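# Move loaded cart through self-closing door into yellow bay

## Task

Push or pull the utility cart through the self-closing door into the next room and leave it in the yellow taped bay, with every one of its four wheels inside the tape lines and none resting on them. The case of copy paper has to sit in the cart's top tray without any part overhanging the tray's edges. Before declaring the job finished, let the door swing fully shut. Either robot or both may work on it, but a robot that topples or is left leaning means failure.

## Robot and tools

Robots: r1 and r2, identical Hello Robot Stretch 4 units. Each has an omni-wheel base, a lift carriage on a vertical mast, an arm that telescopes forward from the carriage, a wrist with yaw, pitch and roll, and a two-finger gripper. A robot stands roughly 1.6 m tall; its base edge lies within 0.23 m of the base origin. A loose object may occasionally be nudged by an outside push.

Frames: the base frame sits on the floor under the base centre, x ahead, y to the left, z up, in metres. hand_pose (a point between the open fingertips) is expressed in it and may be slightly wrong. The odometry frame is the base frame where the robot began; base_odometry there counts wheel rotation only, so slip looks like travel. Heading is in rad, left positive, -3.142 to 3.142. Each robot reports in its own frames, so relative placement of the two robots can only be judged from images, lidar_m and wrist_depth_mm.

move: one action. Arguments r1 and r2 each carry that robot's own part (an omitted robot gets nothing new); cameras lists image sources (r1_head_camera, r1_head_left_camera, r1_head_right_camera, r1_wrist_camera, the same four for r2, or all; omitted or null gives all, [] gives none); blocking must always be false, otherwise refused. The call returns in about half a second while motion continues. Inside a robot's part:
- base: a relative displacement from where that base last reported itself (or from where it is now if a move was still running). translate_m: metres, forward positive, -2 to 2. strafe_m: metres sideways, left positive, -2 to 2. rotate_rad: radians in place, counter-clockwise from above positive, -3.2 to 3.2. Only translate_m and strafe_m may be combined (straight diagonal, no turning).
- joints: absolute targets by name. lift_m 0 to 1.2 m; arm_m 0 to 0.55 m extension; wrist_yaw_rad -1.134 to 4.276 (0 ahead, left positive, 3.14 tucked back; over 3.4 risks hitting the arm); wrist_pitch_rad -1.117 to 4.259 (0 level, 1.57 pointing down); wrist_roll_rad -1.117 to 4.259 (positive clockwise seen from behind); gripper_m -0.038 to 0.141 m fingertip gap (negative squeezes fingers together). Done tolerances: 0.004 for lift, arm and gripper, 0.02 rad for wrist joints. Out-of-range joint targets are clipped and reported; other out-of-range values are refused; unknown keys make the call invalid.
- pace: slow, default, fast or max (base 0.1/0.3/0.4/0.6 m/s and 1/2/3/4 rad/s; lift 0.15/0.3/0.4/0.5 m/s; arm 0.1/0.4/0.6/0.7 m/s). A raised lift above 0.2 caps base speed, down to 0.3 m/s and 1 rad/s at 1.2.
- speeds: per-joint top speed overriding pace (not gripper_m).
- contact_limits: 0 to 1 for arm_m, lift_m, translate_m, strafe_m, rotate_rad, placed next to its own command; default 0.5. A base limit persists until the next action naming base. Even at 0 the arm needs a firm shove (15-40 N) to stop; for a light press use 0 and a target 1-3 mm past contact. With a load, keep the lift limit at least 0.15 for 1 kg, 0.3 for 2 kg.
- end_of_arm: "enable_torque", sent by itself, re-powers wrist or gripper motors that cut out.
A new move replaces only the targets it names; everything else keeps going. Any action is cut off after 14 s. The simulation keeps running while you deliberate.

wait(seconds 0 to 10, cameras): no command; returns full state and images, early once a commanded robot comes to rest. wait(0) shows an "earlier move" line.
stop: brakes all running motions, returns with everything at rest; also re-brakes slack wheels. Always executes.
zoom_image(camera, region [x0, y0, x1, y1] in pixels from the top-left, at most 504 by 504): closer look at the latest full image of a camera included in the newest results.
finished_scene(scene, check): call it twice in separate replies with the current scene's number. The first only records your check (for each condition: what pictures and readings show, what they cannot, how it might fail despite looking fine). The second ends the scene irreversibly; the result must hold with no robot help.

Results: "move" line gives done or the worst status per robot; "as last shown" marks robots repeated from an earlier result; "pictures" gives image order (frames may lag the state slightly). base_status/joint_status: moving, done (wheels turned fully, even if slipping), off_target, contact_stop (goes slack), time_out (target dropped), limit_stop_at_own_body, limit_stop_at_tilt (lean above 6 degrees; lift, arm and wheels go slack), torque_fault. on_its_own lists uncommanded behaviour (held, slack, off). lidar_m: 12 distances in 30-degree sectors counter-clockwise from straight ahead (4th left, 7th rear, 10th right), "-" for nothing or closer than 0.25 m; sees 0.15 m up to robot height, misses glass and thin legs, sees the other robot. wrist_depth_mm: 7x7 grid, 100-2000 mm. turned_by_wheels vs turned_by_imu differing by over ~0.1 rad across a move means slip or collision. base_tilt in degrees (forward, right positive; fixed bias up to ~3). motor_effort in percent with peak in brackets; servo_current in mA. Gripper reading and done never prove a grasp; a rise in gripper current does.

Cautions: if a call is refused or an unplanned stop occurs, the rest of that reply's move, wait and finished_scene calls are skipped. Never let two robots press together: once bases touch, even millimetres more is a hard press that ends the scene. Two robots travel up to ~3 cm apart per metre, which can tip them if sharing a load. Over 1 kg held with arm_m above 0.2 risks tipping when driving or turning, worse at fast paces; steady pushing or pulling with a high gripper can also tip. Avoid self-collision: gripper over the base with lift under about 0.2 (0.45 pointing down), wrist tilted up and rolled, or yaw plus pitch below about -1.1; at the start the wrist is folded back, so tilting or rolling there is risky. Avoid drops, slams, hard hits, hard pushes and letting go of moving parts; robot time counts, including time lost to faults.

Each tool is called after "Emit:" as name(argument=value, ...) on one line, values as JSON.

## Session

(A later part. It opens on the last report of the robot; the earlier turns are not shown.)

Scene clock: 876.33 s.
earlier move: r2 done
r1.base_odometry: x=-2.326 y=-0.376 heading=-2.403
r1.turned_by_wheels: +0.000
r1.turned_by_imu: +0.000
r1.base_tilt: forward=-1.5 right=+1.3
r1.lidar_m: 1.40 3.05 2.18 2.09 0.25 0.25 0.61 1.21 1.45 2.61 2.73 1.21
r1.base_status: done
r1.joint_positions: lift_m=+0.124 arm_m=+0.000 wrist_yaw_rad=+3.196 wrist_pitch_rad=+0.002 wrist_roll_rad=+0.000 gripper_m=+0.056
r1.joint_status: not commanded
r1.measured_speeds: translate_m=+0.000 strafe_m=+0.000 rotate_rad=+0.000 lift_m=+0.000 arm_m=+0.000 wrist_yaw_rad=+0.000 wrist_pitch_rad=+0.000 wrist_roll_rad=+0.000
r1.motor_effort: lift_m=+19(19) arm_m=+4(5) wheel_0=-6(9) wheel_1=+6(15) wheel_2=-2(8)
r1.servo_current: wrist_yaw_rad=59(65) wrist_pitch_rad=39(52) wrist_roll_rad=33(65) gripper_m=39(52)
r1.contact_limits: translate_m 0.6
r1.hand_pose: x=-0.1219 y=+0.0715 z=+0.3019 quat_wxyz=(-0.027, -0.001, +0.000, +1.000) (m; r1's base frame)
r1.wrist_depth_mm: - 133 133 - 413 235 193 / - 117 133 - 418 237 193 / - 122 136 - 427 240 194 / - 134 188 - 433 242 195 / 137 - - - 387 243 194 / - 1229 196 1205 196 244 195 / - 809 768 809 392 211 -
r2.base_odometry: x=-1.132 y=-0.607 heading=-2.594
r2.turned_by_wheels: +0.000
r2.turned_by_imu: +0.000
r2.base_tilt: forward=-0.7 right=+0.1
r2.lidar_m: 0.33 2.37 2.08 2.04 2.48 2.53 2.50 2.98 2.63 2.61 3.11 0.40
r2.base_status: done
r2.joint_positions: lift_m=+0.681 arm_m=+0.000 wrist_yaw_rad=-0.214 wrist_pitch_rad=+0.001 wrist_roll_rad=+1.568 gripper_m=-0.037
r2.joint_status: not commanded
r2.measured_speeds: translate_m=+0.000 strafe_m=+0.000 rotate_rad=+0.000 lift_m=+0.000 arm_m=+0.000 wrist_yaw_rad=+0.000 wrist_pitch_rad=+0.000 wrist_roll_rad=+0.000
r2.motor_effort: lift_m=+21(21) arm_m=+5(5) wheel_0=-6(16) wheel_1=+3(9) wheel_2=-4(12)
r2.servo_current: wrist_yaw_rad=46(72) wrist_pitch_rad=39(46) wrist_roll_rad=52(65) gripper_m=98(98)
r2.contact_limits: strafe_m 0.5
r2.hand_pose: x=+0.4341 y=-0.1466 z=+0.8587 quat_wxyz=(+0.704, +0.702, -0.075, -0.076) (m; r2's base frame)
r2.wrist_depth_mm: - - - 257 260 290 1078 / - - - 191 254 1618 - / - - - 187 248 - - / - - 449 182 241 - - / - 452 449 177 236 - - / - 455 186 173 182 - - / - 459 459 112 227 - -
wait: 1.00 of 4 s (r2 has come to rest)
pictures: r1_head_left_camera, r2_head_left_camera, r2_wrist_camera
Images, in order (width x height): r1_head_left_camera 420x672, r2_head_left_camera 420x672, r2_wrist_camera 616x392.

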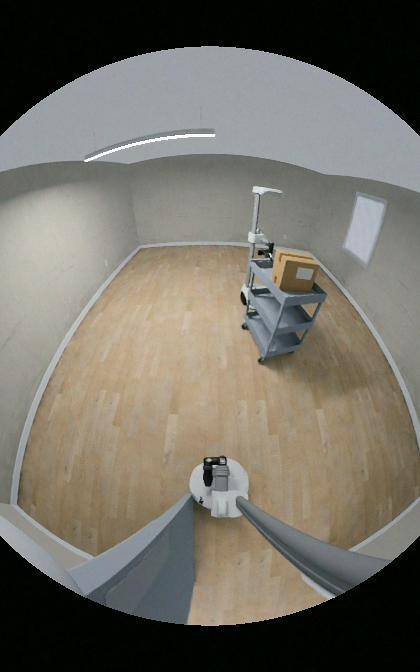

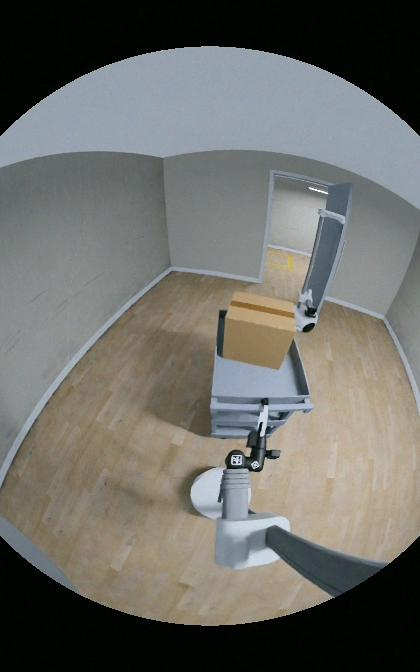

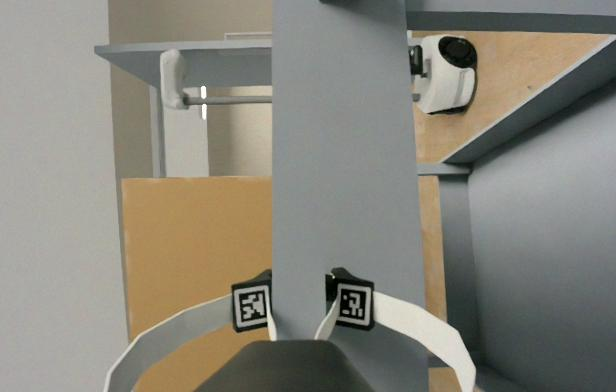

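Emit:
zoom_image(camera="r2_head_left_camera", region=[180, 280, 350, 480])

Emit:
zoom_image(camera="r1_head_left_camera", region=[200, 170, 360, 370])

Scaled by 2.520 from the camera's 420x672 image, which has a finer 600x960 frame.

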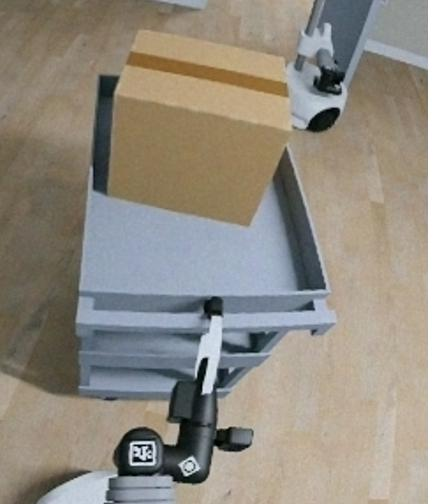

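Scaled by 2.520 from the camera's 420x672 image, which has a finer 600x960 frame.

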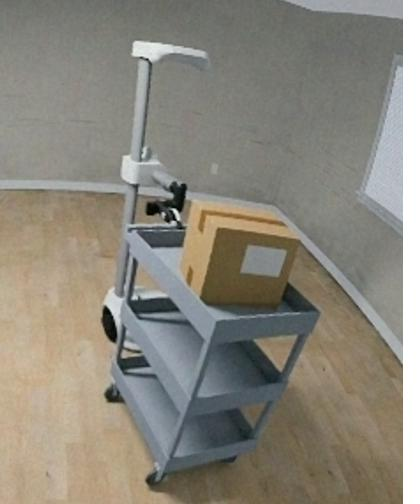

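Emit:
zoom_image(camera="r1_head_left_camera", region=[60, 430, 280, 640])

Emit:
move(blocking=false, cameras=["r1_head_right_camera", "r1_head_camera", "r2_head_camera"])

Scaled by 2.291 from the camera's 420x672 image, which has a finer 600x960 frame.

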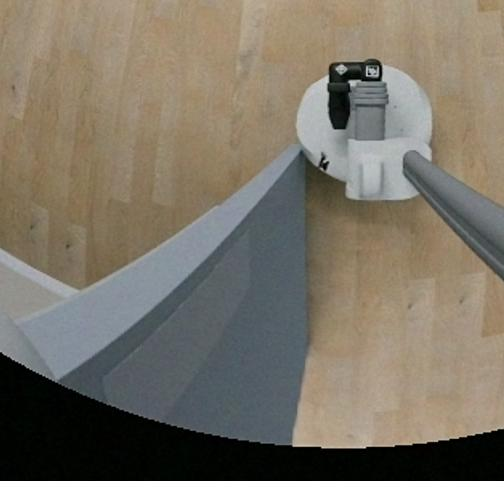

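Scene clock: 955.47 s.
r1.base_odometry: x=-2.326 y=-0.376 heading=-2.403
r1.turned_by_wheels: +0.000
r1.turned_by_imu: +0.000
r1.base_tilt: forward=-1.6 right=+1.3
r1.lidar_m: 1.40 3.05 2.17 2.09 0.25 0.25 0.60 1.23 1.43 2.62 2.69 1.22
r1.base_status: done
r1.joint_positions: lift_m=+0.124 arm_m=+0.000 wrist_yaw_rad=+3.196 wrist_pitch_rad=+0.002 wrist_roll_rad=+0.000 gripper_m=+0.056
r1.joint_status: not commanded
r1.measured_speeds: translate_m=+0.000 strafe_m=+0.000 rotate_rad=+0.000 lift_m=+0.000 arm_m=+0.000 wrist_yaw_rad=+0.000 wrist_pitch_rad=+0.000 wrist_roll_rad=+0.000
r1.motor_effort: lift_m=+19(19) arm_m=+4(5) wheel_0=-5(9) wheel_1=+6(15) wheel_2=-2(8)
r1.servo_current: wrist_yaw_rad=46(65) wrist_pitch_rad=33(52) wrist_roll_rad=65(65) gripper_m=46(52)
r1.contact_limits: translate_m 0.6
r1.hand_pose: x=-0.1219 y=+0.0715 z=+0.3019 quat_wxyz=(-0.027, -0.001, +0.000, +1.000) (m; r1's base frame)
r1.wrist_depth_mm: - 133 133 - 413 235 193 / - 117 133 - 418 237 193 / - 122 136 - 427 240 194 / - 134 188 - 433 242 194 / 138 - - - 387 243 194 / - 1229 197 1182 196 243 195 / - 809 759 809 389 211 -
r2.base_odometry: x=-1.132 y=-0.607 heading=-2.594
r2.turned_by_wheels: +0.000
r2.turned_by_imu: +0.000
r2.base_tilt: forward=-0.7 right=+0.1
r2.lidar_m: 0.37 2.37 2.08 2.06 2.47 2.52 2.52 2.97 2.61 2.62 3.13 0.43
r2.base_status: done
r2.joint_positions: lift_m=+0.681 arm_m=+0.000 wrist_yaw_rad=-0.214 wrist_pitch_rad=+0.001 wrist_roll_rad=+1.568 gripper_m=-0.037
r2.joint_status: not commanded
r2.measured_speeds: translate_m=+0.000 strafe_m=+0.000 rotate_rad=+0.000 lift_m=+0.000 arm_m=+0.000 wrist_yaw_rad=+0.000 wrist_pitch_rad=+0.000 wrist_roll_rad=+0.000
r2.motor_effort: lift_m=+21(21) arm_m=+4(5) wheel_0=-5(16) wheel_1=+3(9) wheel_2=-4(12)
r2.servo_current: wrist_yaw_rad=46(72) wrist_pitch_rad=46(46) wrist_roll_rad=59(65) gripper_m=91(98)
r2.contact_limits: strafe_m 0.5
r2.hand_pose: x=+0.4341 y=-0.1466 z=+0.8587 quat_wxyz=(+0.704, +0.702, -0.075, -0.076) (m; r2's base frame)
r2.wrist_depth_mm: - - - 259 262 289 1098 / - - - 191 255 1618 - / - - - 187 247 - - / - - 445 182 242 - - / - 455 445 177 236 - - / - 455 185 173 182 - - / - 462 462 112 226 - -
pictures: r1_head_camera, r1_head_right_camera, r2_head_camera
Images, in order (width x height): r1_head_camera 420x560, r1_head_right_camera 420x672, r2_head_camera 420x560.

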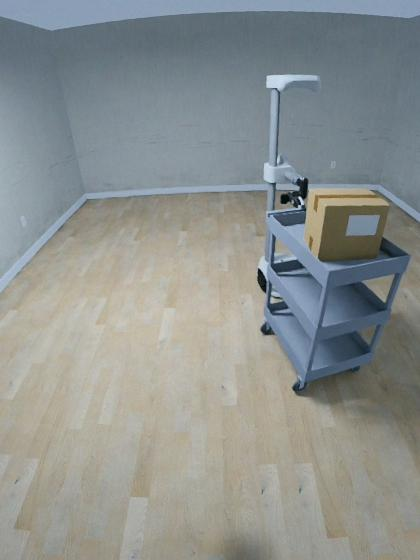

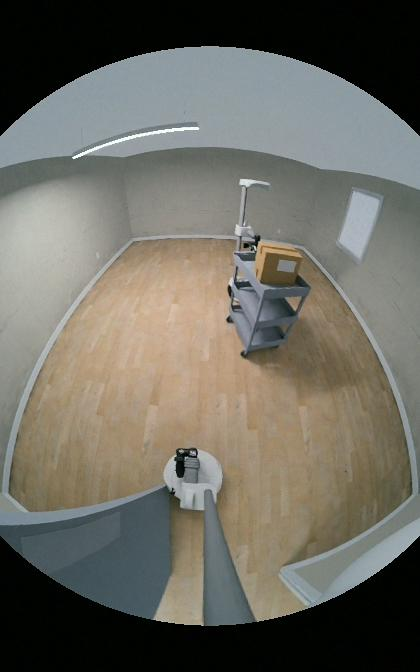

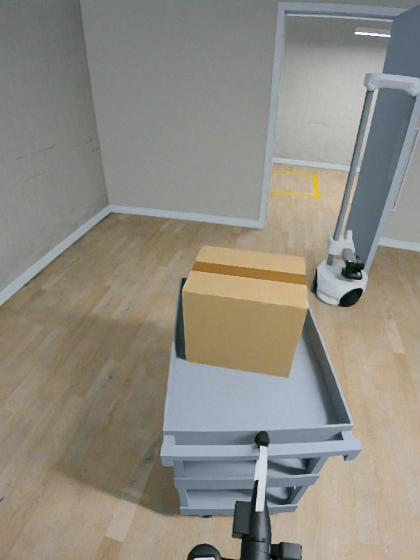

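Emit:
move(r2={"base": {"translate_m": 0.338, "strafe_m": 0.135}, "joints": {"wrist_yaw_rad": -0.384}, "speeds": {"wrist_yaw_rad": 0.06}, "pace": "slow", "contact_limits": {"translate_m": 0.5}}, r1={"base": {"strafe_m": 0.17}, "pace": "slow", "contact_limits": {"strafe_m": 0.5}}, blocking=false, cameras=[])

Emit:
wait(seconds=4, cameras=[])

Emit:
wait(seconds=4, cameras=["r2_wrist_camera", "r2_head_left_camera", "r1_head_left_camera"])

Scene clock: 1009.27 s.
move: r1 moving; r2 moving
r1.base_odometry: x=-2.317 y=-0.387 heading=-2.403
r1.turned_by_wheels: +0.000
r1.turned_by_imu: +0.000
r1.base_tilt: forward=-1.6 right=+1.3
r1.lidar_m: 1.45 3.05 2.13 2.07 0.25 0.25 0.60 1.24 1.41 2.63 2.74 1.20
r1.base_status: strafe_m moving
r1.joint_positions: lift_m=+0.124 arm_m=+0.000 wrist_yaw_rad=+3.196 wrist_pitch_rad=+0.002 wrist_roll_rad=+0.000 gripper_m=+0.056
r1.joint_status: not commanded
r1.measured_speeds: translate_m=+0.000 strafe_m=+0.057 rotate_rad=+0.003 lift_m=+0.000 arm_m=+0.000 wrist_yaw_rad=+0.000 wrist_pitch_rad=+0.000 wrist_roll_rad=+0.000
r1.motor_effort: lift_m=+19(19) arm_m=+5(5) wheel_0=-11(11) wheel_1=+10(12) wheel_2=-1(1)
r1.servo_current: wrist_yaw_rad=52(59) wrist_pitch_rad=39(46) wrist_roll_rad=52(52) gripper_m=39(46)
r1.contact_limits: strafe_m 0.5
r1.hand_pose: x=-0.1219 y=+0.0715 z=+0.3019 quat_wxyz=(-0.027, -0.001, +0.000, +1.000) (m; r1's base frame)
r1.wrist_depth_mm: - 133 133 - 399 234 193 / - 117 133 - 410 236 194 / - 122 136 - 415 237 194 / - 134 187 - 375 241 194 / 137 - - - 379 242 195 / - 1205 197 1205 197 242 195 / - 820 759 798 382 211 -
r2.base_odometry: x=-1.139 y=-0.618 heading=-2.594
r2.turned_by_wheels: +0.000
r2.turned_by_imu: +0.000
r2.base_tilt: forward=-0.7 right=+0.1
r2.lidar_m: 0.35 2.35 2.07 2.04 2.50 2.53 2.55 3.00 2.63 2.64 0.52 0.42
r2.base_status: translate_m moving; strafe_m moving
r2.joint_positions: lift_m=+0.681 arm_m=+0.000 wrist_yaw_rad=-0.240 wrist_pitch_rad=+0.001 wrist_roll_rad=+1.568 gripper_m=-0.037
r2.joint_status: wrist_yaw_rad moving
r2.measured_speeds: translate_m=+0.049 strafe_m=+0.019 rotate_rad=-0.002 lift_m=+0.000 arm_m=+0.000 wrist_yaw_rad=-0.078 wrist_pitch_rad=+0.000 wrist_roll_rad=+0.000
r2.motor_effort: lift_m=+21(21) arm_m=+5(5) wheel_0=+6(9) wheel_1=+7(8) wheel_2=-16(16)
r2.servo_current: wrist_yaw_rad=59(72) wrist_pitch_rad=39(46) wrist_roll_rad=52(59) gripper_m=91(98)
r2.contact_limits: translate_m 0.5
r2.hand_pose: x=+0.4302 y=-0.1534 z=+0.8587 quat_wxyz=(+0.703, +0.701, -0.084, -0.085) (m; r2's base frame)
r2.wrist_depth_mm: - - - 264 270 287 298 / - - - 196 257 1618 1255 / - - - 189 251 1921 - / - - 449 183 242 - - / - 452 449 177 235 - - / - 452 184 172 181 - - / - 452 452 112 223 - -
pictures: none
No camera images: "cameras" was empty.

Scene clock: 1011.60 s.
earlier move: r1 done; r2 moving
r1.base_odometry: x=-2.212 y=-0.501 heading=-2.403
r1.turned_by_wheels: +0.000
r1.turned_by_imu: +0.001
r1.base_tilt: forward=-1.6 right=+1.3
r1.lidar_m: 4.78 2.80 2.03 1.93 1.47 0.25 0.40 1.33 1.41 2.79 1.57 1.25
r1.base_status: done
r1.joint_positions: lift_m=+0.124 arm_m=+0.000 wrist_yaw_rad=+3.196 wrist_pitch_rad=+0.002 wrist_roll_rad=+0.000 gripper_m=+0.056
r1.joint_status: not commanded
r1.measured_speeds: translate_m=+0.000 strafe_m=+0.000 rotate_rad=+0.000 lift_m=+0.000 arm_m=+0.000 wrist_yaw_rad=+0.000 wrist_pitch_rad=+0.000 wrist_roll_rad=+0.000
r1.motor_effort: lift_m=+19(19) arm_m=+4(5) wheel_0=-6(14) wheel_1=+6(12) wheel_2=+0(2)
r1.servo_current: wrist_yaw_rad=52(72) wrist_pitch_rad=39(46) wrist_roll_rad=46(72) gripper_m=39(52)
r1.contact_limits: strafe_m 0.5
r1.hand_pose: x=-0.1219 y=+0.0715 z=+0.3019 quat_wxyz=(-0.027, -0.001, +0.000, +1.000) (m; r1's base frame)
r1.wrist_depth_mm: - 133 133 946 336 213 - / - 117 133 946 340 216 213 / - 122 137 504 342 218 213 / - 134 187 991 345 217 213 / 137 - - 1921 349 219 213 / - 1229 196 1025 199 220 214 / - 809 759 156 325 211 216
r2.base_odometry: x=-1.274 y=-0.797 heading=-2.594
r2.turned_by_wheels: +0.000
r2.turned_by_imu: +0.001
r2.base_tilt: forward=-0.7 right=+0.1
r2.lidar_m: 0.30 2.21 1.90 1.93 2.30 2.72 2.72 3.16 2.77 2.77 0.53 0.41
r2.base_status: translate_m moving; strafe_m moving
r2.joint_positions: lift_m=+0.681 arm_m=+0.000 wrist_yaw_rad=-0.375 wrist_pitch_rad=+0.001 wrist_roll_rad=+1.568 gripper_m=-0.037
r2.joint_status: wrist_yaw_rad moving
r2.measured_speeds: translate_m=+0.093 strafe_m=+0.039 rotate_rad=-0.003 lift_m=+0.000 arm_m=+0.000 wrist_yaw_rad=-0.060 wrist_pitch_rad=+0.000 wrist_roll_rad=+0.000
r2.motor_effort: lift_m=+21(21) arm_m=+5(5) wheel_0=+9(12) wheel_1=+5(9) wheel_2=-11(19)
r2.servo_current: wrist_yaw_rad=39(91) wrist_pitch_rad=46(46) wrist_roll_rad=52(59) gripper_m=98(98)
r2.contact_limits: translate_m 0.5
r2.hand_pose: x=+0.4072 y=-0.1870 z=+0.8587 quat_wxyz=(+0.696, +0.694, -0.131, -0.132) (m; r2's base frame)
r2.wrist_depth_mm: - - - 270 - 1618 1205 / - - - 236 324 336 338 / - - - 216 286 1808 - / - - - 199 260 - - / - - 452 186 242 - - / - 442 185 169 180 - - / - 424 421 112 212 - -
wait: 2.33 of 4 s (r1 has come to rest)
pictures: none
No camera images: "cameras" was empty.

Scene clock: 1013.63 s.
earlier move: r2 done
r1.base_odometry: x=-2.212 y=-0.501 heading=-2.403
r1.turned_by_wheels: +0.000
r1.turned_by_imu: +0.000
r1.base_tilt: forward=-1.6 right=+1.3
r1.lidar_m: 4.75 2.80 2.02 1.92 1.41 0.25 0.44 1.31 1.43 2.78 1.26 1.26
r1.base_status: done
r1.joint_positions: lift_m=+0.124 arm_m=+0.000 wrist_yaw_rad=+3.196 wrist_pitch_rad=+0.002 wrist_roll_rad=+0.000 gripper_m=+0.056
r1.joint_status: not commanded
r1.measured_speeds: translate_m=+0.000 strafe_m=+0.000 rotate_rad=+0.000 lift_m=+0.000 arm_m=+0.000 wrist_yaw_rad=+0.000 wrist_pitch_rad=+0.000 wrist_roll_rad=+0.000
r1.motor_effort: lift_m=+19(19) arm_m=+4(5) wheel_0=-7(14) wheel_1=+5(12) wheel_2=+0(2)
r1.servo_current: wrist_yaw_rad=59(78) wrist_pitch_rad=39(52) wrist_roll_rad=46(72) gripper_m=46(52)
r1.contact_limits: strafe_m 0.5
r1.hand_pose: x=-0.1219 y=+0.0715 z=+0.3019 quat_wxyz=(-0.027, -0.001, +0.000, +1.000) (m; r1's base frame)
r1.wrist_depth_mm: - 133 133 931 336 213 - / - 117 133 960 342 216 213 / - 122 136 508 342 217 213 / - 134 188 1008 347 219 213 / 137 - - 1983 349 220 214 / - 1255 197 1008 199 220 214 / - 798 759 156 325 211 216
r2.base_odometry: x=-1.350 y=-0.898 heading=-2.594
r2.turned_by_wheels: +0.000
r2.turned_by_imu: +0.000
r2.base_tilt: forward=-0.6 right=+0.1
r2.lidar_m: 0.29 2.13 1.85 1.84 2.19 2.79 2.81 3.25 2.86 2.85 0.54 0.38
r2.base_status: done
r2.joint_positions: lift_m=+0.681 arm_m=+0.000 wrist_yaw_rad=-0.386 wrist_pitch_rad=+0.001 wrist_roll_rad=+1.568 gripper_m=-0.037
r2.joint_status: all done
r2.measured_speeds: translate_m=+0.000 strafe_m=+0.000 rotate_rad=+0.000 lift_m=+0.000 arm_m=+0.000 wrist_yaw_rad=+0.000 wrist_pitch_rad=+0.000 wrist_roll_rad=+0.000
r2.motor_effort: lift_m=+21(21) arm_m=+5(5) wheel_0=+3(12) wheel_1=+4(9) wheel_2=-8(19)
r2.servo_current: wrist_yaw_rad=46(91) wrist_pitch_rad=39(46) wrist_roll_rad=39(59) gripper_m=91(104)
r2.contact_limits: translate_m 0.5
r2.hand_pose: x=+0.4052 y=-0.1895 z=+0.8587 quat_wxyz=(+0.695, +0.693, -0.135, -0.136) (m; r2's base frame)
r2.wrist_depth_mm: - - - 294 - 1537 1182 / - - - 257 342 349 1078 / - - - 285 304 1808 - / - - - 206 270 1921 - / - - - 188 246 - - / - 449 185 169 180 - - / - 421 415 112 210 - -
wait: 2.03 of 4 s (r2 has come to rest)
pictures: r1_head_left_camera, r2_head_left_camera, r2_wrist_camera
Images, in order (width x height): r1_head_left_camera 420x672, r2_head_left_camera 420x672, r2_wrist_camera 616x392.

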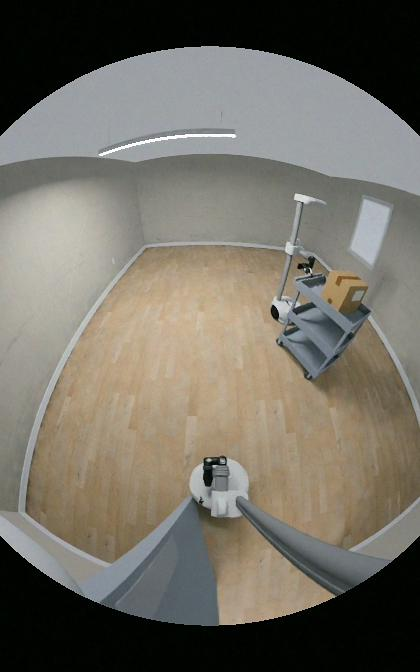

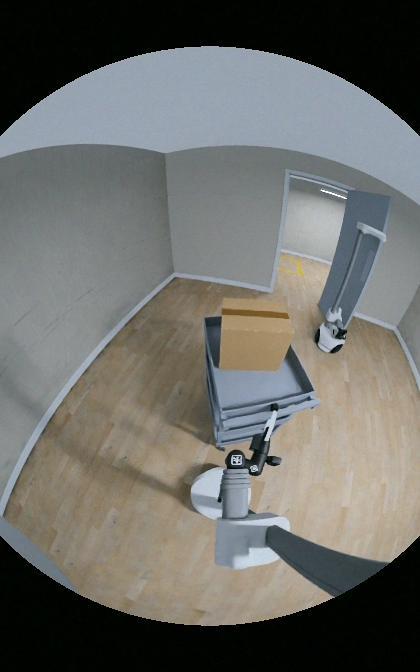

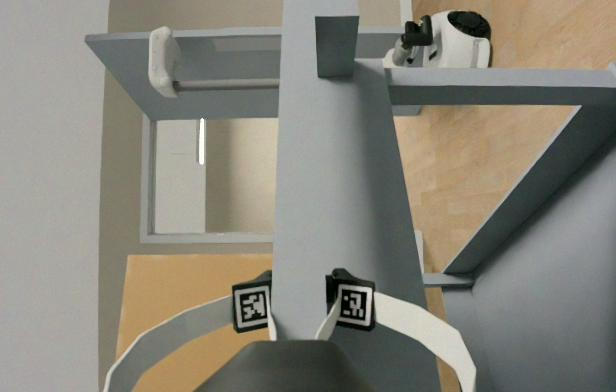

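Emit:
move(r2={"base": {"translate_m": 0.1875, "strafe_m": 0.4635}, "pace": "default", "contact_limits": {"strafe_m": 0.5}}, blocking=false, cameras=[])

Emit:
wait(seconds=4, cameras=["r2_wrist_camera", "r2_head_left_camera", "r1_head_left_camera"])

Scene clock: 1155.60 s.
move: r2 moving
r1.base_odometry: x=-2.212 y=-0.501 heading=-2.403
r1.turned_by_wheels: +0.000
r1.turned_by_imu: +0.000
r1.base_tilt: forward=-1.6 right=+1.2
r1.lidar_m: 4.77 2.79 2.01 1.91 1.48 0.25 0.39 1.32 1.42 2.79 1.27 1.29
r1.base_status: not commanded
r1.joint_positions: lift_m=+0.124 arm_m=+0.000 wrist_yaw_rad=+3.196 wrist_pitch_rad=+0.002 wrist_roll_rad=+0.000 gripper_m=+0.056
r1.joint_status: not commanded
r1.measured_speeds: translate_m=+0.000 strafe_m=+0.000 rotate_rad=+0.000 lift_m=+0.000 arm_m=+0.000 wrist_yaw_rad=+0.000 wrist_pitch_rad=+0.000 wrist_roll_rad=+0.000
r1.motor_effort: lift_m=+19(19) arm_m=+4(5) wheel_0=-7(7) wheel_1=+5(5) wheel_2=+0(0)
r1.servo_current: wrist_yaw_rad=52(52) wrist_pitch_rad=46(46) wrist_roll_rad=59(65) gripper_m=46(46)
r1.contact_limits: strafe_m 0.5
r1.hand_pose: x=-0.1219 y=+0.0715 z=+0.3019 quat_wxyz=(-0.027, -0.001, +0.000, +1.000) (m; r1's base frame)
r1.wrist_depth_mm: - 133 133 931 336 213 - / - 117 133 946 340 216 213 / - 122 136 504 342 217 213 / - 134 188 991 347 218 213 / 137 - - 1983 349 220 214 / - 1205 197 1008 198 220 214 / - 809 759 156 327 211 216
r2.base_odometry: x=-1.345 y=-0.930 heading=-2.596
r2.turned_by_wheels: -0.002
r2.turned_by_imu: -0.002
r2.base_tilt: forward=-0.7 right=+0.1
r2.lidar_m: 0.27 2.10 1.82 1.81 2.14 2.79 2.82 3.30 2.87 2.88 0.53 0.38
r2.base_status: translate_m moving; strafe_m moving
r2.joint_positions: lift_m=+0.681 arm_m=+0.000 wrist_yaw_rad=-0.397 wrist_pitch_rad=+0.001 wrist_roll_rad=+1.568 gripper_m=-0.037
r2.joint_status: not commanded
r2.measured_speeds: translate_m=+0.047 strafe_m=+0.113 rotate_rad=-0.008 lift_m=+0.000 arm_m=+0.000 wrist_yaw_rad=-0.021 wrist_pitch_rad=+0.000 wrist_roll_rad=+0.000
r2.motor_effort: lift_m=+21(21) arm_m=+5(5) wheel_0=-17(17) wheel_1=+9(11) wheel_2=-16(16)
r2.servo_current: wrist_yaw_rad=72(78) wrist_pitch_rad=39(46) wrist_roll_rad=46(52) gripper_m=85(98)
r2.contact_limits: strafe_m 0.5
r2.hand_pose: x=+0.4030 y=-0.1921 z=+0.8587 quat_wxyz=(+0.694, +0.692, -0.139, -0.140) (m; r2's base frame)
r2.wrist_depth_mm: - - - 297 - 1618 1229 / - - - 259 345 353 355 / - - - 229 304 1756 - / - - - 205 268 1921 - / - - - 183 244 - - / - 445 185 167 181 - - / - 421 413 112 211 - -
pictures: none
No camera images: "cameras" was empty.

Scene clock: 1158.23 s.
earlier move: r2 done
r1.base_odometry: x=-2.212 y=-0.501 heading=-2.403
r1.turned_by_wheels: +0.000
r1.turned_by_imu: +0.000
r1.base_tilt: forward=-1.6 right=+1.3
r1.lidar_m: 4.77 2.79 2.05 1.93 1.43 0.25 0.41 1.33 1.42 2.79 1.36 1.48
r1.base_status: not commanded
r1.joint_positions: lift_m=+0.124 arm_m=+0.000 wrist_yaw_rad=+3.196 wrist_pitch_rad=+0.002 wrist_roll_rad=+0.000 gripper_m=+0.056
r1.joint_status: not commanded
r1.measured_speeds: translate_m=+0.000 strafe_m=+0.000 rotate_rad=+0.000 lift_m=+0.000 arm_m=+0.000 wrist_yaw_rad=+0.000 wrist_pitch_rad=+0.000 wrist_roll_rad=+0.000
r1.motor_effort: lift_m=+19(19) arm_m=+5(5) wheel_0=-7(7) wheel_1=+5(6) wheel_2=+0(1)
r1.servo_current: wrist_yaw_rad=59(72) wrist_pitch_rad=46(52) wrist_roll_rad=46(65) gripper_m=46(46)
r1.contact_limits: strafe_m 0.5
r1.hand_pose: x=-0.1219 y=+0.0715 z=+0.3019 quat_wxyz=(-0.027, -0.001, +0.000, +1.000) (m; r1's base frame)
r1.wrist_depth_mm: - 133 133 946 336 213 - / - 117 133 946 340 216 213 / - 122 136 504 343 217 213 / - 134 187 991 345 219 213 / 137 - - 1983 347 219 213 / - 1229 196 991 199 220 214 / - 809 759 156 325 211 215
r2.base_odometry: x=-1.269 y=-1.392 heading=-2.595
r2.turned_by_wheels: +0.001
r2.turned_by_imu: -0.002
r2.base_tilt: forward=-0.7 right=+0.1
r2.lidar_m: 0.36 1.55 1.34 1.36 1.56 2.87 2.83 3.41 3.34 3.33 0.43 0.39
r2.base_status: done
r2.joint_positions: lift_m=+0.681 arm_m=+0.000 wrist_yaw_rad=-0.386 wrist_pitch_rad=+0.001 wrist_roll_rad=+1.568 gripper_m=-0.037
r2.joint_status: not commanded
r2.measured_speeds: translate_m=+0.000 strafe_m=+0.000 rotate_rad=+0.000 lift_m=+0.000 arm_m=+0.000 wrist_yaw_rad=+0.000 wrist_pitch_rad=+0.000 wrist_roll_rad=+0.000
r2.motor_effort: lift_m=+21(21) arm_m=+5(5) wheel_0=-7(19) wheel_1=+2(12) wheel_2=-2(18)
r2.servo_current: wrist_yaw_rad=46(85) wrist_pitch_rad=39(46) wrist_roll_rad=39(65) gripper_m=91(98)
r2.contact_limits: strafe_m 0.5
r2.hand_pose: x=+0.4052 y=-0.1895 z=+0.8587 quat_wxyz=(+0.695, +0.693, -0.135, -0.136) (m; r2's base frame)
r2.wrist_depth_mm: - - - 180 241 1808 1255 / - - - 238 239 1921 - / - - - 177 237 - - / - 452 445 176 237 - - / - 462 455 174 234 - - / - - 185 173 180 - - / - - 480 112 229 647 -
wait: 2.63 of 4 s (r2 has come to rest)
pictures: r1_head_left_camera, r2_head_left_camera, r2_wrist_camera
Images, in order (width x height): r1_head_left_camera 420x672, r2_head_left_camera 420x672, r2_wrist_camera 616x392.

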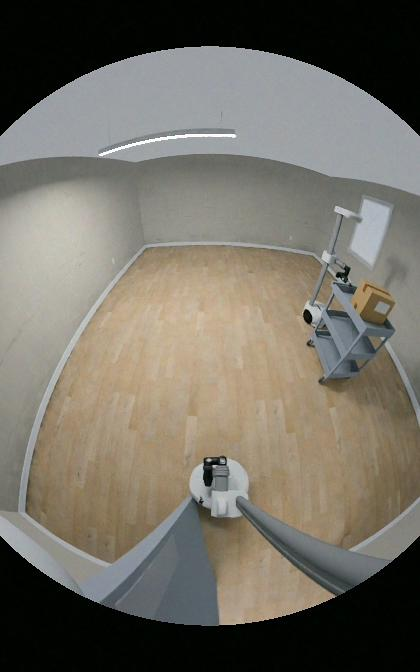

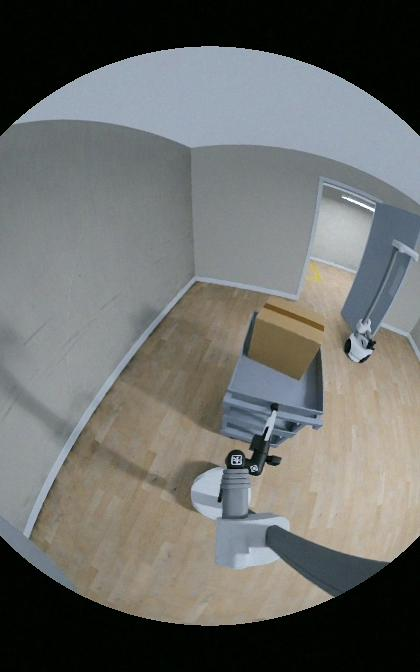

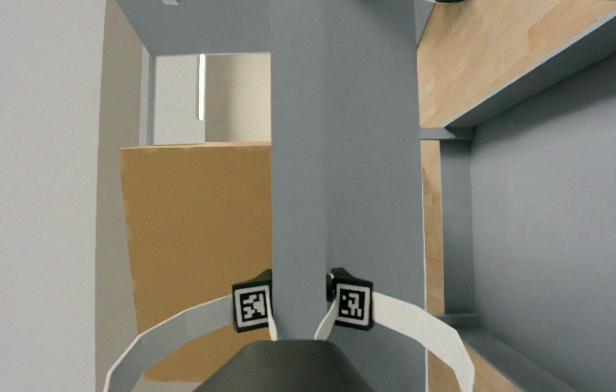

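Emit:
move(blocking=false, cameras=["r2_head_left_camera", "r1_head_left_camera", "r2_wrist_camera"])

Scene clock: 1179.30 s.
r1.base_odometry: x=-2.212 y=-0.501 heading=-2.403
r1.turned_by_wheels: +0.000
r1.turned_by_imu: +0.000
r1.base_tilt: forward=-1.6 right=+1.3
r1.lidar_m: 4.77 2.76 2.02 1.91 1.44 0.25 0.42 1.35 1.42 2.78 1.39 1.51
r1.base_status: not commanded
r1.joint_positions: lift_m=+0.124 arm_m=+0.000 wrist_yaw_rad=+3.196 wrist_pitch_rad=+0.002 wrist_roll_rad=+0.000 gripper_m=+0.056
r1.joint_status: not commanded
r1.measured_speeds: translate_m=+0.000 strafe_m=+0.000 rotate_rad=+0.000 lift_m=+0.000 arm_m=+0.000 wrist_yaw_rad=+0.000 wrist_pitch_rad=+0.000 wrist_roll_rad=+0.000
r1.motor_effort: lift_m=+19(19) arm_m=+4(5) wheel_0=-7(7) wheel_1=+5(6) wheel_2=+0(1)
r1.servo_current: wrist_yaw_rad=46(72) wrist_pitch_rad=39(52) wrist_roll_rad=52(65) gripper_m=46(46)
r1.contact_limits: strafe_m 0.5
r1.hand_pose: x=-0.1219 y=+0.0715 z=+0.3019 quat_wxyz=(-0.027, -0.001, +0.000, +1.000) (m; r1's base frame)
r1.wrist_depth_mm: - 133 133 946 334 213 - / - 117 133 960 340 216 213 / - 122 137 504 342 217 213 / - 134 188 991 347 218 213 / 138 - - 1921 347 219 214 / - 1229 197 1008 199 220 215 / - 809 759 156 324 211 215
r2.base_odometry: x=-1.269 y=-1.392 heading=-2.595
r2.turned_by_wheels: +0.000
r2.turned_by_imu: +0.000
r2.base_tilt: forward=-0.7 right=+0.1
r2.lidar_m: 0.37 1.55 1.35 1.34 1.58 2.85 2.87 3.37 3.34 3.34 0.42 0.39
r2.base_status: done
r2.joint_positions: lift_m=+0.681 arm_m=+0.000 wrist_yaw_rad=-0.386 wrist_pitch_rad=+0.001 wrist_roll_rad=+1.568 gripper_m=-0.037
r2.joint_status: not commanded
r2.measured_speeds: translate_m=+0.000 strafe_m=+0.000 rotate_rad=+0.000 lift_m=+0.000 arm_m=+0.000 wrist_yaw_rad=+0.000 wrist_pitch_rad=+0.000 wrist_roll_rad=+0.000
r2.motor_effort: lift_m=+21(21) arm_m=+4(5) wheel_0=-7(19) wheel_1=+2(12) wheel_2=-2(18)
r2.servo_current: wrist_yaw_rad=52(85) wrist_pitch_rad=33(46) wrist_roll_rad=46(65) gripper_m=91(98)
r2.contact_limits: strafe_m 0.5
r2.hand_pose: x=+0.4052 y=-0.1895 z=+0.8587 quat_wxyz=(+0.695, +0.693, -0.135, -0.136) (m; r2's base frame)
r2.wrist_depth_mm: - - - 180 241 1756 1255 / - - - 238 239 1983 - / - - - 178 238 - - / - 452 449 176 236 - - / - 466 455 174 235 - - / - - 184 173 180 - - / - - 484 112 231 640 -
pictures: r1_head_left_camera, r2_head_left_camera, r2_wrist_camera
Images, in order (width x height): r1_head_left_camera 420x672, r2_head_left_camera 420x672, r2_wrist_camera 616x392.

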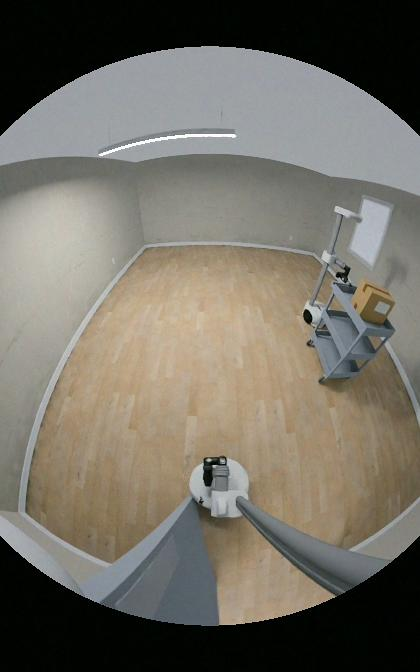

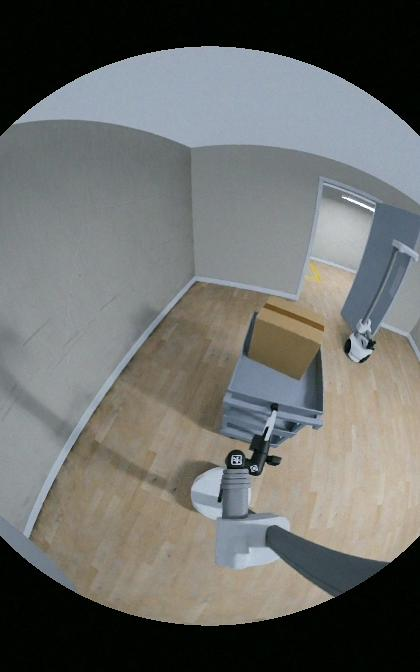

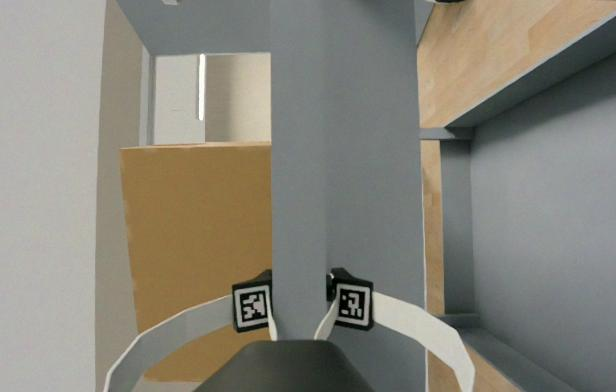

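Emit:
zoom_image(camera="r2_head_left_camera", region=[180, 270, 380, 470])

Emit:
zoom_image(camera="r1_head_left_camera", region=[280, 190, 420, 400])

Scaled by 2.520 from the camera's 420x672 image, which has a finer 600x960 frame.

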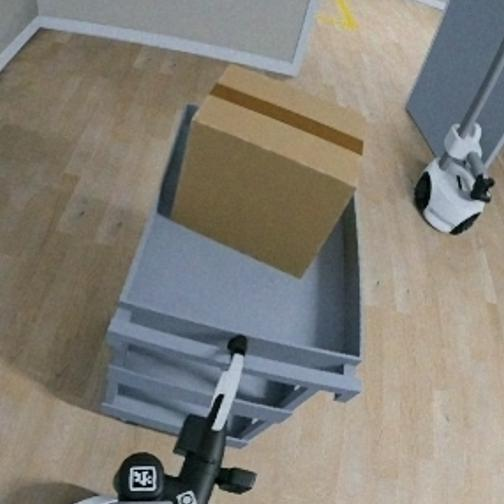

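Scaled by 2.400 from the camera's 420x672 image, which has a finer 600x960 frame.

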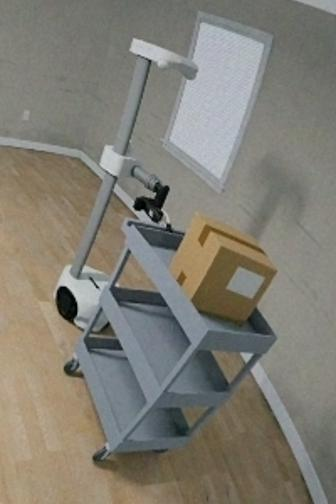

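Emit:
move(blocking=false, r2={"base": {"translate_m": 0.184, "strafe_m": 0.228}, "pace": "default", "contact_limits": {"translate_m": 0.6}}, cameras=[])

Emit:
wait(seconds=5, cameras=["r1_head_left_camera", "r2_head_left_camera"])

Scene clock: 1233.20 s.
move: r2 moving
r1.base_odometry: x=-2.212 y=-0.501 heading=-2.403
r1.turned_by_wheels: +0.000
r1.turned_by_imu: +0.000
r1.base_tilt: forward=-1.6 right=+1.3
r1.lidar_m: 4.77 2.78 2.00 1.94 1.47 0.25 0.42 1.33 1.41 2.80 1.37 1.56
r1.base_status: not commanded
r1.joint_positions: lift_m=+0.124 arm_m=+0.000 wrist_yaw_rad=+3.196 wrist_pitch_rad=+0.002 wrist_roll_rad=+0.000 gripper_m=+0.056
r1.joint_status: not commanded
r1.measured_speeds: translate_m=+0.000 strafe_m=+0.000 rotate_rad=+0.000 lift_m=+0.000 arm_m=+0.000 wrist_yaw_rad=+0.000 wrist_pitch_rad=+0.000 wrist_roll_rad=+0.000
r1.motor_effort: lift_m=+19(19) arm_m=+5(5) wheel_0=-6(7) wheel_1=+5(5) wheel_2=+0(0)
r1.servo_current: wrist_yaw_rad=52(65) wrist_pitch_rad=46(46) wrist_roll_rad=65(65) gripper_m=39(46)
r1.contact_limits: strafe_m 0.5
r1.hand_pose: x=-0.1219 y=+0.0715 z=+0.3019 quat_wxyz=(-0.027, -0.001, +0.000, +1.000) (m; r1's base frame)
r1.wrist_depth_mm: - 133 133 946 336 213 - / - 117 133 946 338 216 214 / - 122 136 508 343 217 213 / - 134 188 991 347 218 214 / 137 - - 1921 349 219 215 / - 1205 197 1008 199 220 215 / - 798 759 156 325 211 215
r2.base_odometry: x=-1.273 y=-1.423 heading=-2.596
r2.turned_by_wheels: -0.001
r2.turned_by_imu: -0.001
r2.base_tilt: forward=-0.7 right=+0.1
r2.lidar_m: 0.35 1.53 1.31 1.32 1.55 2.87 2.88 3.41 3.36 3.38 0.42 0.39
r2.base_status: translate_m moving; strafe_m moving
r2.joint_positions: lift_m=+0.681 arm_m=+0.000 wrist_yaw_rad=-0.394 wrist_pitch_rad=+0.001 wrist_roll_rad=+1.568 gripper_m=-0.037
r2.joint_status: not commanded
r2.measured_speeds: translate_m=+0.075 strafe_m=+0.096 rotate_rad=-0.004 lift_m=+0.000 arm_m=+0.000 wrist_yaw_rad=-0.008 wrist_pitch_rad=+0.000 wrist_roll_rad=+0.000
r2.motor_effort: lift_m=+21(21) arm_m=+5(5) wheel_0=-8(12) wheel_1=+10(10) wheel_2=-17(17)
r2.servo_current: wrist_yaw_rad=59(65) wrist_pitch_rad=46(46) wrist_roll_rad=52(59) gripper_m=91(98)
r2.contact_limits: translate_m 0.6
r2.hand_pose: x=+0.4036 y=-0.1914 z=+0.8587 quat_wxyz=(+0.694, +0.693, -0.138, -0.139) (m; r2's base frame)
r2.wrist_depth_mm: - - - 180 242 1756 1255 / - - - 179 240 1983 - / - - - 177 238 - - / - 452 449 176 235 - - / - 462 455 174 235 - - / - - 185 172 181 - - / - 488 484 112 230 647 -
pictures: none
No camera images: "cameras" was empty.

Scene clock: 1235.33 s.
earlier move: r2 done
r1.base_odometry: x=-2.212 y=-0.501 heading=-2.403
r1.turned_by_wheels: +0.000
r1.turned_by_imu: +0.000
r1.base_tilt: forward=-1.6 right=+1.3
r1.lidar_m: 4.77 2.81 2.03 1.91 1.45 0.25 0.41 1.31 1.43 2.79 1.45 1.88
r1.base_status: not commanded
r1.joint_positions: lift_m=+0.124 arm_m=+0.000 wrist_yaw_rad=+3.196 wrist_pitch_rad=+0.002 wrist_roll_rad=+0.000 gripper_m=+0.056
r1.joint_status: not commanded
r1.measured_speeds: translate_m=+0.000 strafe_m=+0.000 rotate_rad=+0.000 lift_m=+0.000 arm_m=+0.000 wrist_yaw_rad=+0.000 wrist_pitch_rad=+0.000 wrist_roll_rad=+0.000
r1.motor_effort: lift_m=+19(19) arm_m=+4(5) wheel_0=-7(7) wheel_1=+5(6) wheel_2=+0(0)
r1.servo_current: wrist_yaw_rad=52(78) wrist_pitch_rad=52(52) wrist_roll_rad=65(65) gripper_m=39(46)
r1.contact_limits: strafe_m 0.5
r1.hand_pose: x=-0.1219 y=+0.0715 z=+0.3019 quat_wxyz=(-0.027, -0.001, +0.000, +1.000) (m; r1's base frame)
r1.wrist_depth_mm: - 133 133 931 338 213 - / - 117 133 946 342 215 214 / - 122 136 508 343 218 213 / - 134 187 991 347 218 213 / 137 - - 1983 347 219 214 / - 1229 197 991 198 220 215 / - 820 759 156 324 211 216
r2.base_odometry: x=-1.308 y=-1.682 heading=-2.595
r2.turned_by_wheels: +0.001
r2.turned_by_imu: +0.002
r2.base_tilt: forward=-0.7 right=+0.1
r2.lidar_m: 0.39 1.25 1.07 1.10 1.27 2.34 2.97 3.51 3.59 3.62 0.37 0.36
r2.base_status: done
r2.joint_positions: lift_m=+0.681 arm_m=+0.000 wrist_yaw_rad=-0.386 wrist_pitch_rad=+0.001 wrist_roll_rad=+1.568 gripper_m=-0.037
r2.joint_status: not commanded
r2.measured_speeds: translate_m=+0.000 strafe_m=+0.000 rotate_rad=+0.000 lift_m=+0.000 arm_m=+0.000 wrist_yaw_rad=+0.000 wrist_pitch_rad=+0.000 wrist_roll_rad=+0.000
r2.motor_effort: lift_m=+21(21) arm_m=+4(5) wheel_0=-2(12) wheel_1=+2(12) wheel_2=-4(19)
r2.servo_current: wrist_yaw_rad=46(72) wrist_pitch_rad=46(52) wrist_roll_rad=46(59) gripper_m=91(98)
r2.contact_limits: translate_m 0.6
r2.hand_pose: x=+0.4051 y=-0.1896 z=+0.8587 quat_wxyz=(+0.695, +0.693, -0.135, -0.136) (m; r2's base frame)
r2.wrist_depth_mm: - - - 140 195 - - / - - 421 145 203 - - / - 424 418 150 211 - - / - 469 455 157 218 - - / - - 496 164 229 759 - / - - 184 170 180 1576 549 / - - - 112 246 1661 480
wait: 2.13 of 5 s (r2 has come to rest)
pictures: r1_head_left_camera, r2_head_left_camera
Images, in order (width x height): r1_head_left_camera 420x672, r2_head_left_camera 420x672.

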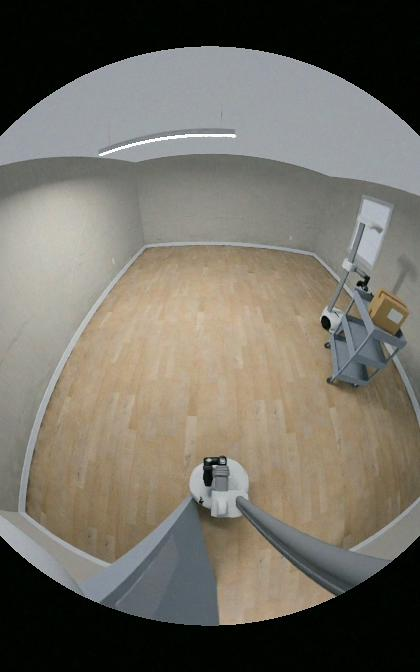

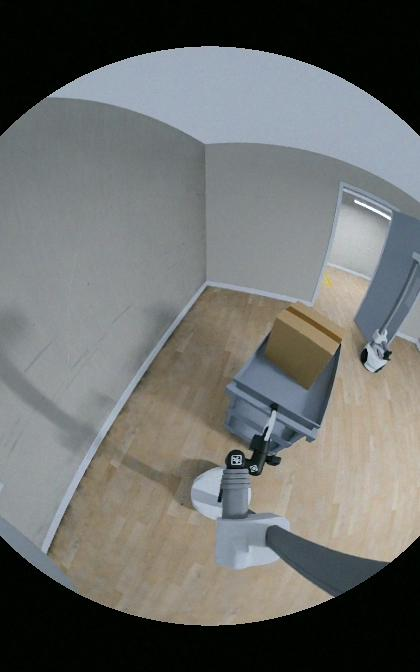

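Emit:
zoom_image(camera="r2_head_left_camera", region=[200, 280, 360, 470])

Scaled by 2.653 from the camera's 420x672 image, which has a finer 600x960 frame.

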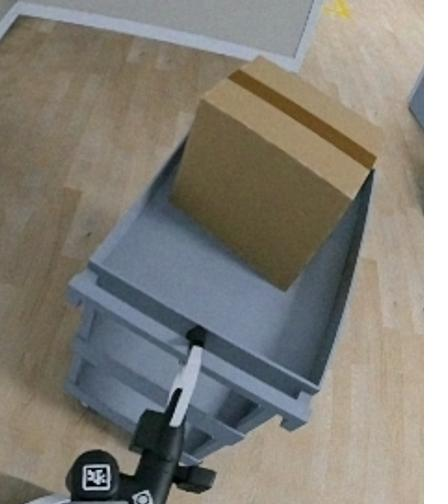

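Emit:
move(blocking=false, r2={"base": {"translate_m": -0.128, "strafe_m": 0.483}, "pace": "default", "contact_limits": {"translate_m": 0.6}}, cameras=[])

Emit:
wait(seconds=5, cameras=["r2_head_left_camera"])

Emit:
zoom_image(camera="r2_head_left_camera", region=[200, 280, 360, 470])

Scene clock: 1264.33 s.
move: r2 moving
r1.base_odometry: x=-2.212 y=-0.501 heading=-2.403
r1.turned_by_wheels: +0.000
r1.turned_by_imu: +0.000
r1.base_tilt: forward=-1.6 right=+1.3
r1.lidar_m: 4.78 2.80 2.03 1.89 1.42 0.25 0.41 1.31 1.42 2.78 1.48 1.91
r1.base_status: not commanded
r1.joint_positions: lift_m=+0.124 arm_m=+0.000 wrist_yaw_rad=+3.196 wrist_pitch_rad=+0.002 wrist_roll_rad=+0.000 gripper_m=+0.056
r1.joint_status: not commanded
r1.measured_speeds: translate_m=+0.000 strafe_m=+0.000 rotate_rad=+0.000 lift_m=+0.000 arm_m=+0.000 wrist_yaw_rad=+0.000 wrist_pitch_rad=+0.000 wrist_roll_rad=+0.000
r1.motor_effort: lift_m=+19(19) arm_m=+4(5) wheel_0=-7(7) wheel_1=+5(5) wheel_2=+0(0)
r1.servo_current: wrist_yaw_rad=52(65) wrist_pitch_rad=39(52) wrist_roll_rad=39(65) gripper_m=46(52)
r1.contact_limits: strafe_m 0.5
r1.hand_pose: x=-0.1219 y=+0.0715 z=+0.3019 quat_wxyz=(-0.027, -0.001, +0.000, +1.000) (m; r1's base frame)
r1.wrist_depth_mm: - 133 133 946 336 213 - / - 117 133 946 340 216 213 / - 122 136 504 343 218 213 / - 134 188 991 349 218 214 / 137 - - 1983 349 219 214 / - 1229 196 1008 199 220 214 / - 809 759 156 327 211 216
r2.base_odometry: x=-1.285 y=-1.704 heading=-2.595
r2.turned_by_wheels: +0.000
r2.turned_by_imu: +0.000
r2.base_tilt: forward=-0.6 right=+0.1
r2.lidar_m: 0.40 1.20 1.05 1.05 1.25 2.29 2.95 3.50 3.64 3.66 0.35 0.36
r2.base_status: translate_m moving; strafe_m moving
r2.joint_positions: lift_m=+0.681 arm_m=+0.000 wrist_yaw_rad=-0.386 wrist_pitch_rad=+0.001 wrist_roll_rad=+1.568 gripper_m=-0.037
r2.joint_status: not commanded
r2.measured_speeds: translate_m=-0.033 strafe_m=+0.122 rotate_rad=+0.009 lift_m=+0.000 arm_m=+0.000 wrist_yaw_rad=+0.000 wrist_pitch_rad=+0.000 wrist_roll_rad=+0.000
r2.motor_effort: lift_m=+21(21) arm_m=-1(5) wheel_0=-15(20) wheel_1=+9(10) wheel_2=+8(11)
r2.servo_current: wrist_yaw_rad=39(52) wrist_pitch_rad=46(46) wrist_roll_rad=52(52) gripper_m=91(98)
r2.contact_limits: translate_m 0.6
r2.hand_pose: x=+0.4052 y=-0.1896 z=+0.8587 quat_wxyz=(+0.695, +0.693, -0.135, -0.136) (m; r2's base frame)
r2.wrist_depth_mm: - - - 140 195 - - / - 466 404 145 202 - - / - 424 424 151 211 - - / - 469 455 159 220 - - / - - 488 166 230 741 - / - - 185 172 181 1708 535 / - - - 112 249 1661 484
pictures: none
No camera images: "cameras" was empty.

Scene clock: 1266.93 s.
earlier move: r2 done
r1.base_odometry: x=-2.212 y=-0.501 heading=-2.403
r1.turned_by_wheels: +0.000
r1.turned_by_imu: +0.000
r1.base_tilt: forward=-1.6 right=+1.3
r1.lidar_m: 4.77 2.80 2.04 1.92 1.45 0.25 0.42 1.33 1.41 2.79 1.92 2.74
r1.base_status: not commanded
r1.joint_positions: lift_m=+0.124 arm_m=+0.000 wrist_yaw_rad=+3.196 wrist_pitch_rad=+0.002 wrist_roll_rad=+0.000 gripper_m=+0.056
r1.joint_status: not commanded
r1.measured_speeds: translate_m=+0.000 strafe_m=+0.000 rotate_rad=+0.000 lift_m=+0.000 arm_m=+0.000 wrist_yaw_rad=+0.000 wrist_pitch_rad=+0.000 wrist_roll_rad=+0.000
r1.motor_effort: lift_m=+19(19) arm_m=+4(5) wheel_0=-6(7) wheel_1=+5(6) wheel_2=+0(1)
r1.servo_current: wrist_yaw_rad=33(72) wrist_pitch_rad=52(52) wrist_roll_rad=39(65) gripper_m=46(52)
r1.contact_limits: strafe_m 0.5
r1.hand_pose: x=-0.1219 y=+0.0715 z=+0.3019 quat_wxyz=(-0.027, -0.001, +0.000, +1.000) (m; r1's base frame)
r1.wrist_depth_mm: - 133 133 946 334 213 - / - 117 133 946 340 216 213 / - 122 136 508 342 218 213 / - 134 187 991 347 218 214 / 138 - - 1983 347 219 214 / - 1229 196 1008 199 220 214 / - 820 759 156 325 211 214
r2.base_odometry: x=-0.948 y=-2.028 heading=-2.595
r2.turned_by_wheels: +0.000
r2.turned_by_imu: +0.000
r2.base_tilt: forward=-0.7 right=+0.1
r2.lidar_m: 0.41 0.75 0.66 0.65 0.76 1.42 2.72 3.22 4.04 4.05 0.29 0.30
r2.base_status: done
r2.joint_positions: lift_m=+0.681 arm_m=+0.000 wrist_yaw_rad=-0.384 wrist_pitch_rad=+0.001 wrist_roll_rad=+1.568 gripper_m=-0.037
r2.joint_status: not commanded
r2.measured_speeds: translate_m=+0.000 strafe_m=+0.000 rotate_rad=+0.000 lift_m=+0.000 arm_m=+0.000 wrist_yaw_rad=+0.000 wrist_pitch_rad=+0.000 wrist_roll_rad=+0.000
r2.motor_effort: lift_m=+21(21) arm_m=-4(5) wheel_0=-2(21) wheel_1=+1(10) wheel_2=+5(13)
r2.servo_current: wrist_yaw_rad=46(59) wrist_pitch_rad=33(46) wrist_roll_rad=46(59) gripper_m=85(98)
r2.contact_limits: translate_m 0.6
r2.hand_pose: x=+0.4056 y=-0.1891 z=+0.8587 quat_wxyz=(+0.695, +0.693, -0.134, -0.135) (m; r2's base frame)
r2.wrist_depth_mm: - 338 332 - 144 147 - / - 379 377 - 158 155 - / - 449 436 107 175 - - / - - 517 119 196 668 - / - - - 132 222 1708 517 / - - 185 156 181 1661 480 / - - - 112 294 366 418
wait: 2.60 of 5 s (r2 has come to rest)
pictures: r2_head_left_camera
Images, in order (width x height): r2_head_left_camera 420x672.

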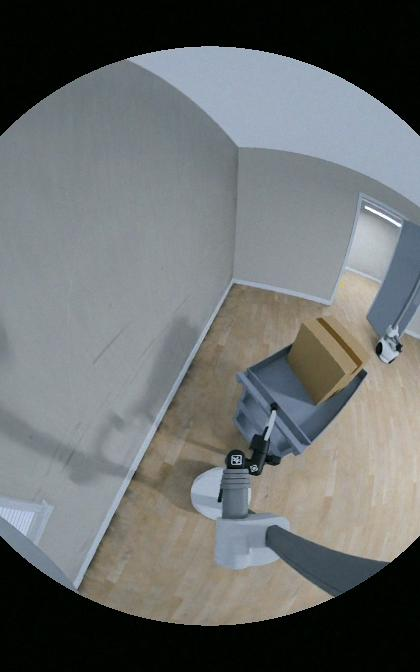

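Scaled by 2.653 from the camera's 420x672 image, which has a finer 600x960 frame.

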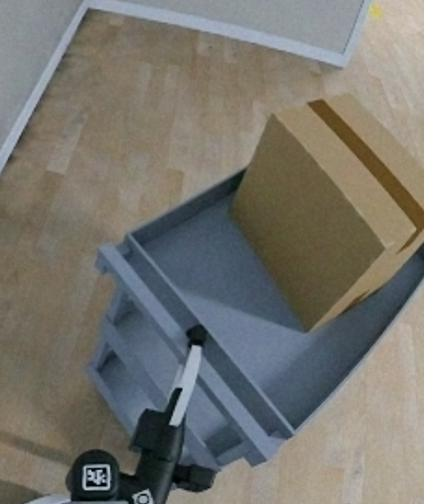

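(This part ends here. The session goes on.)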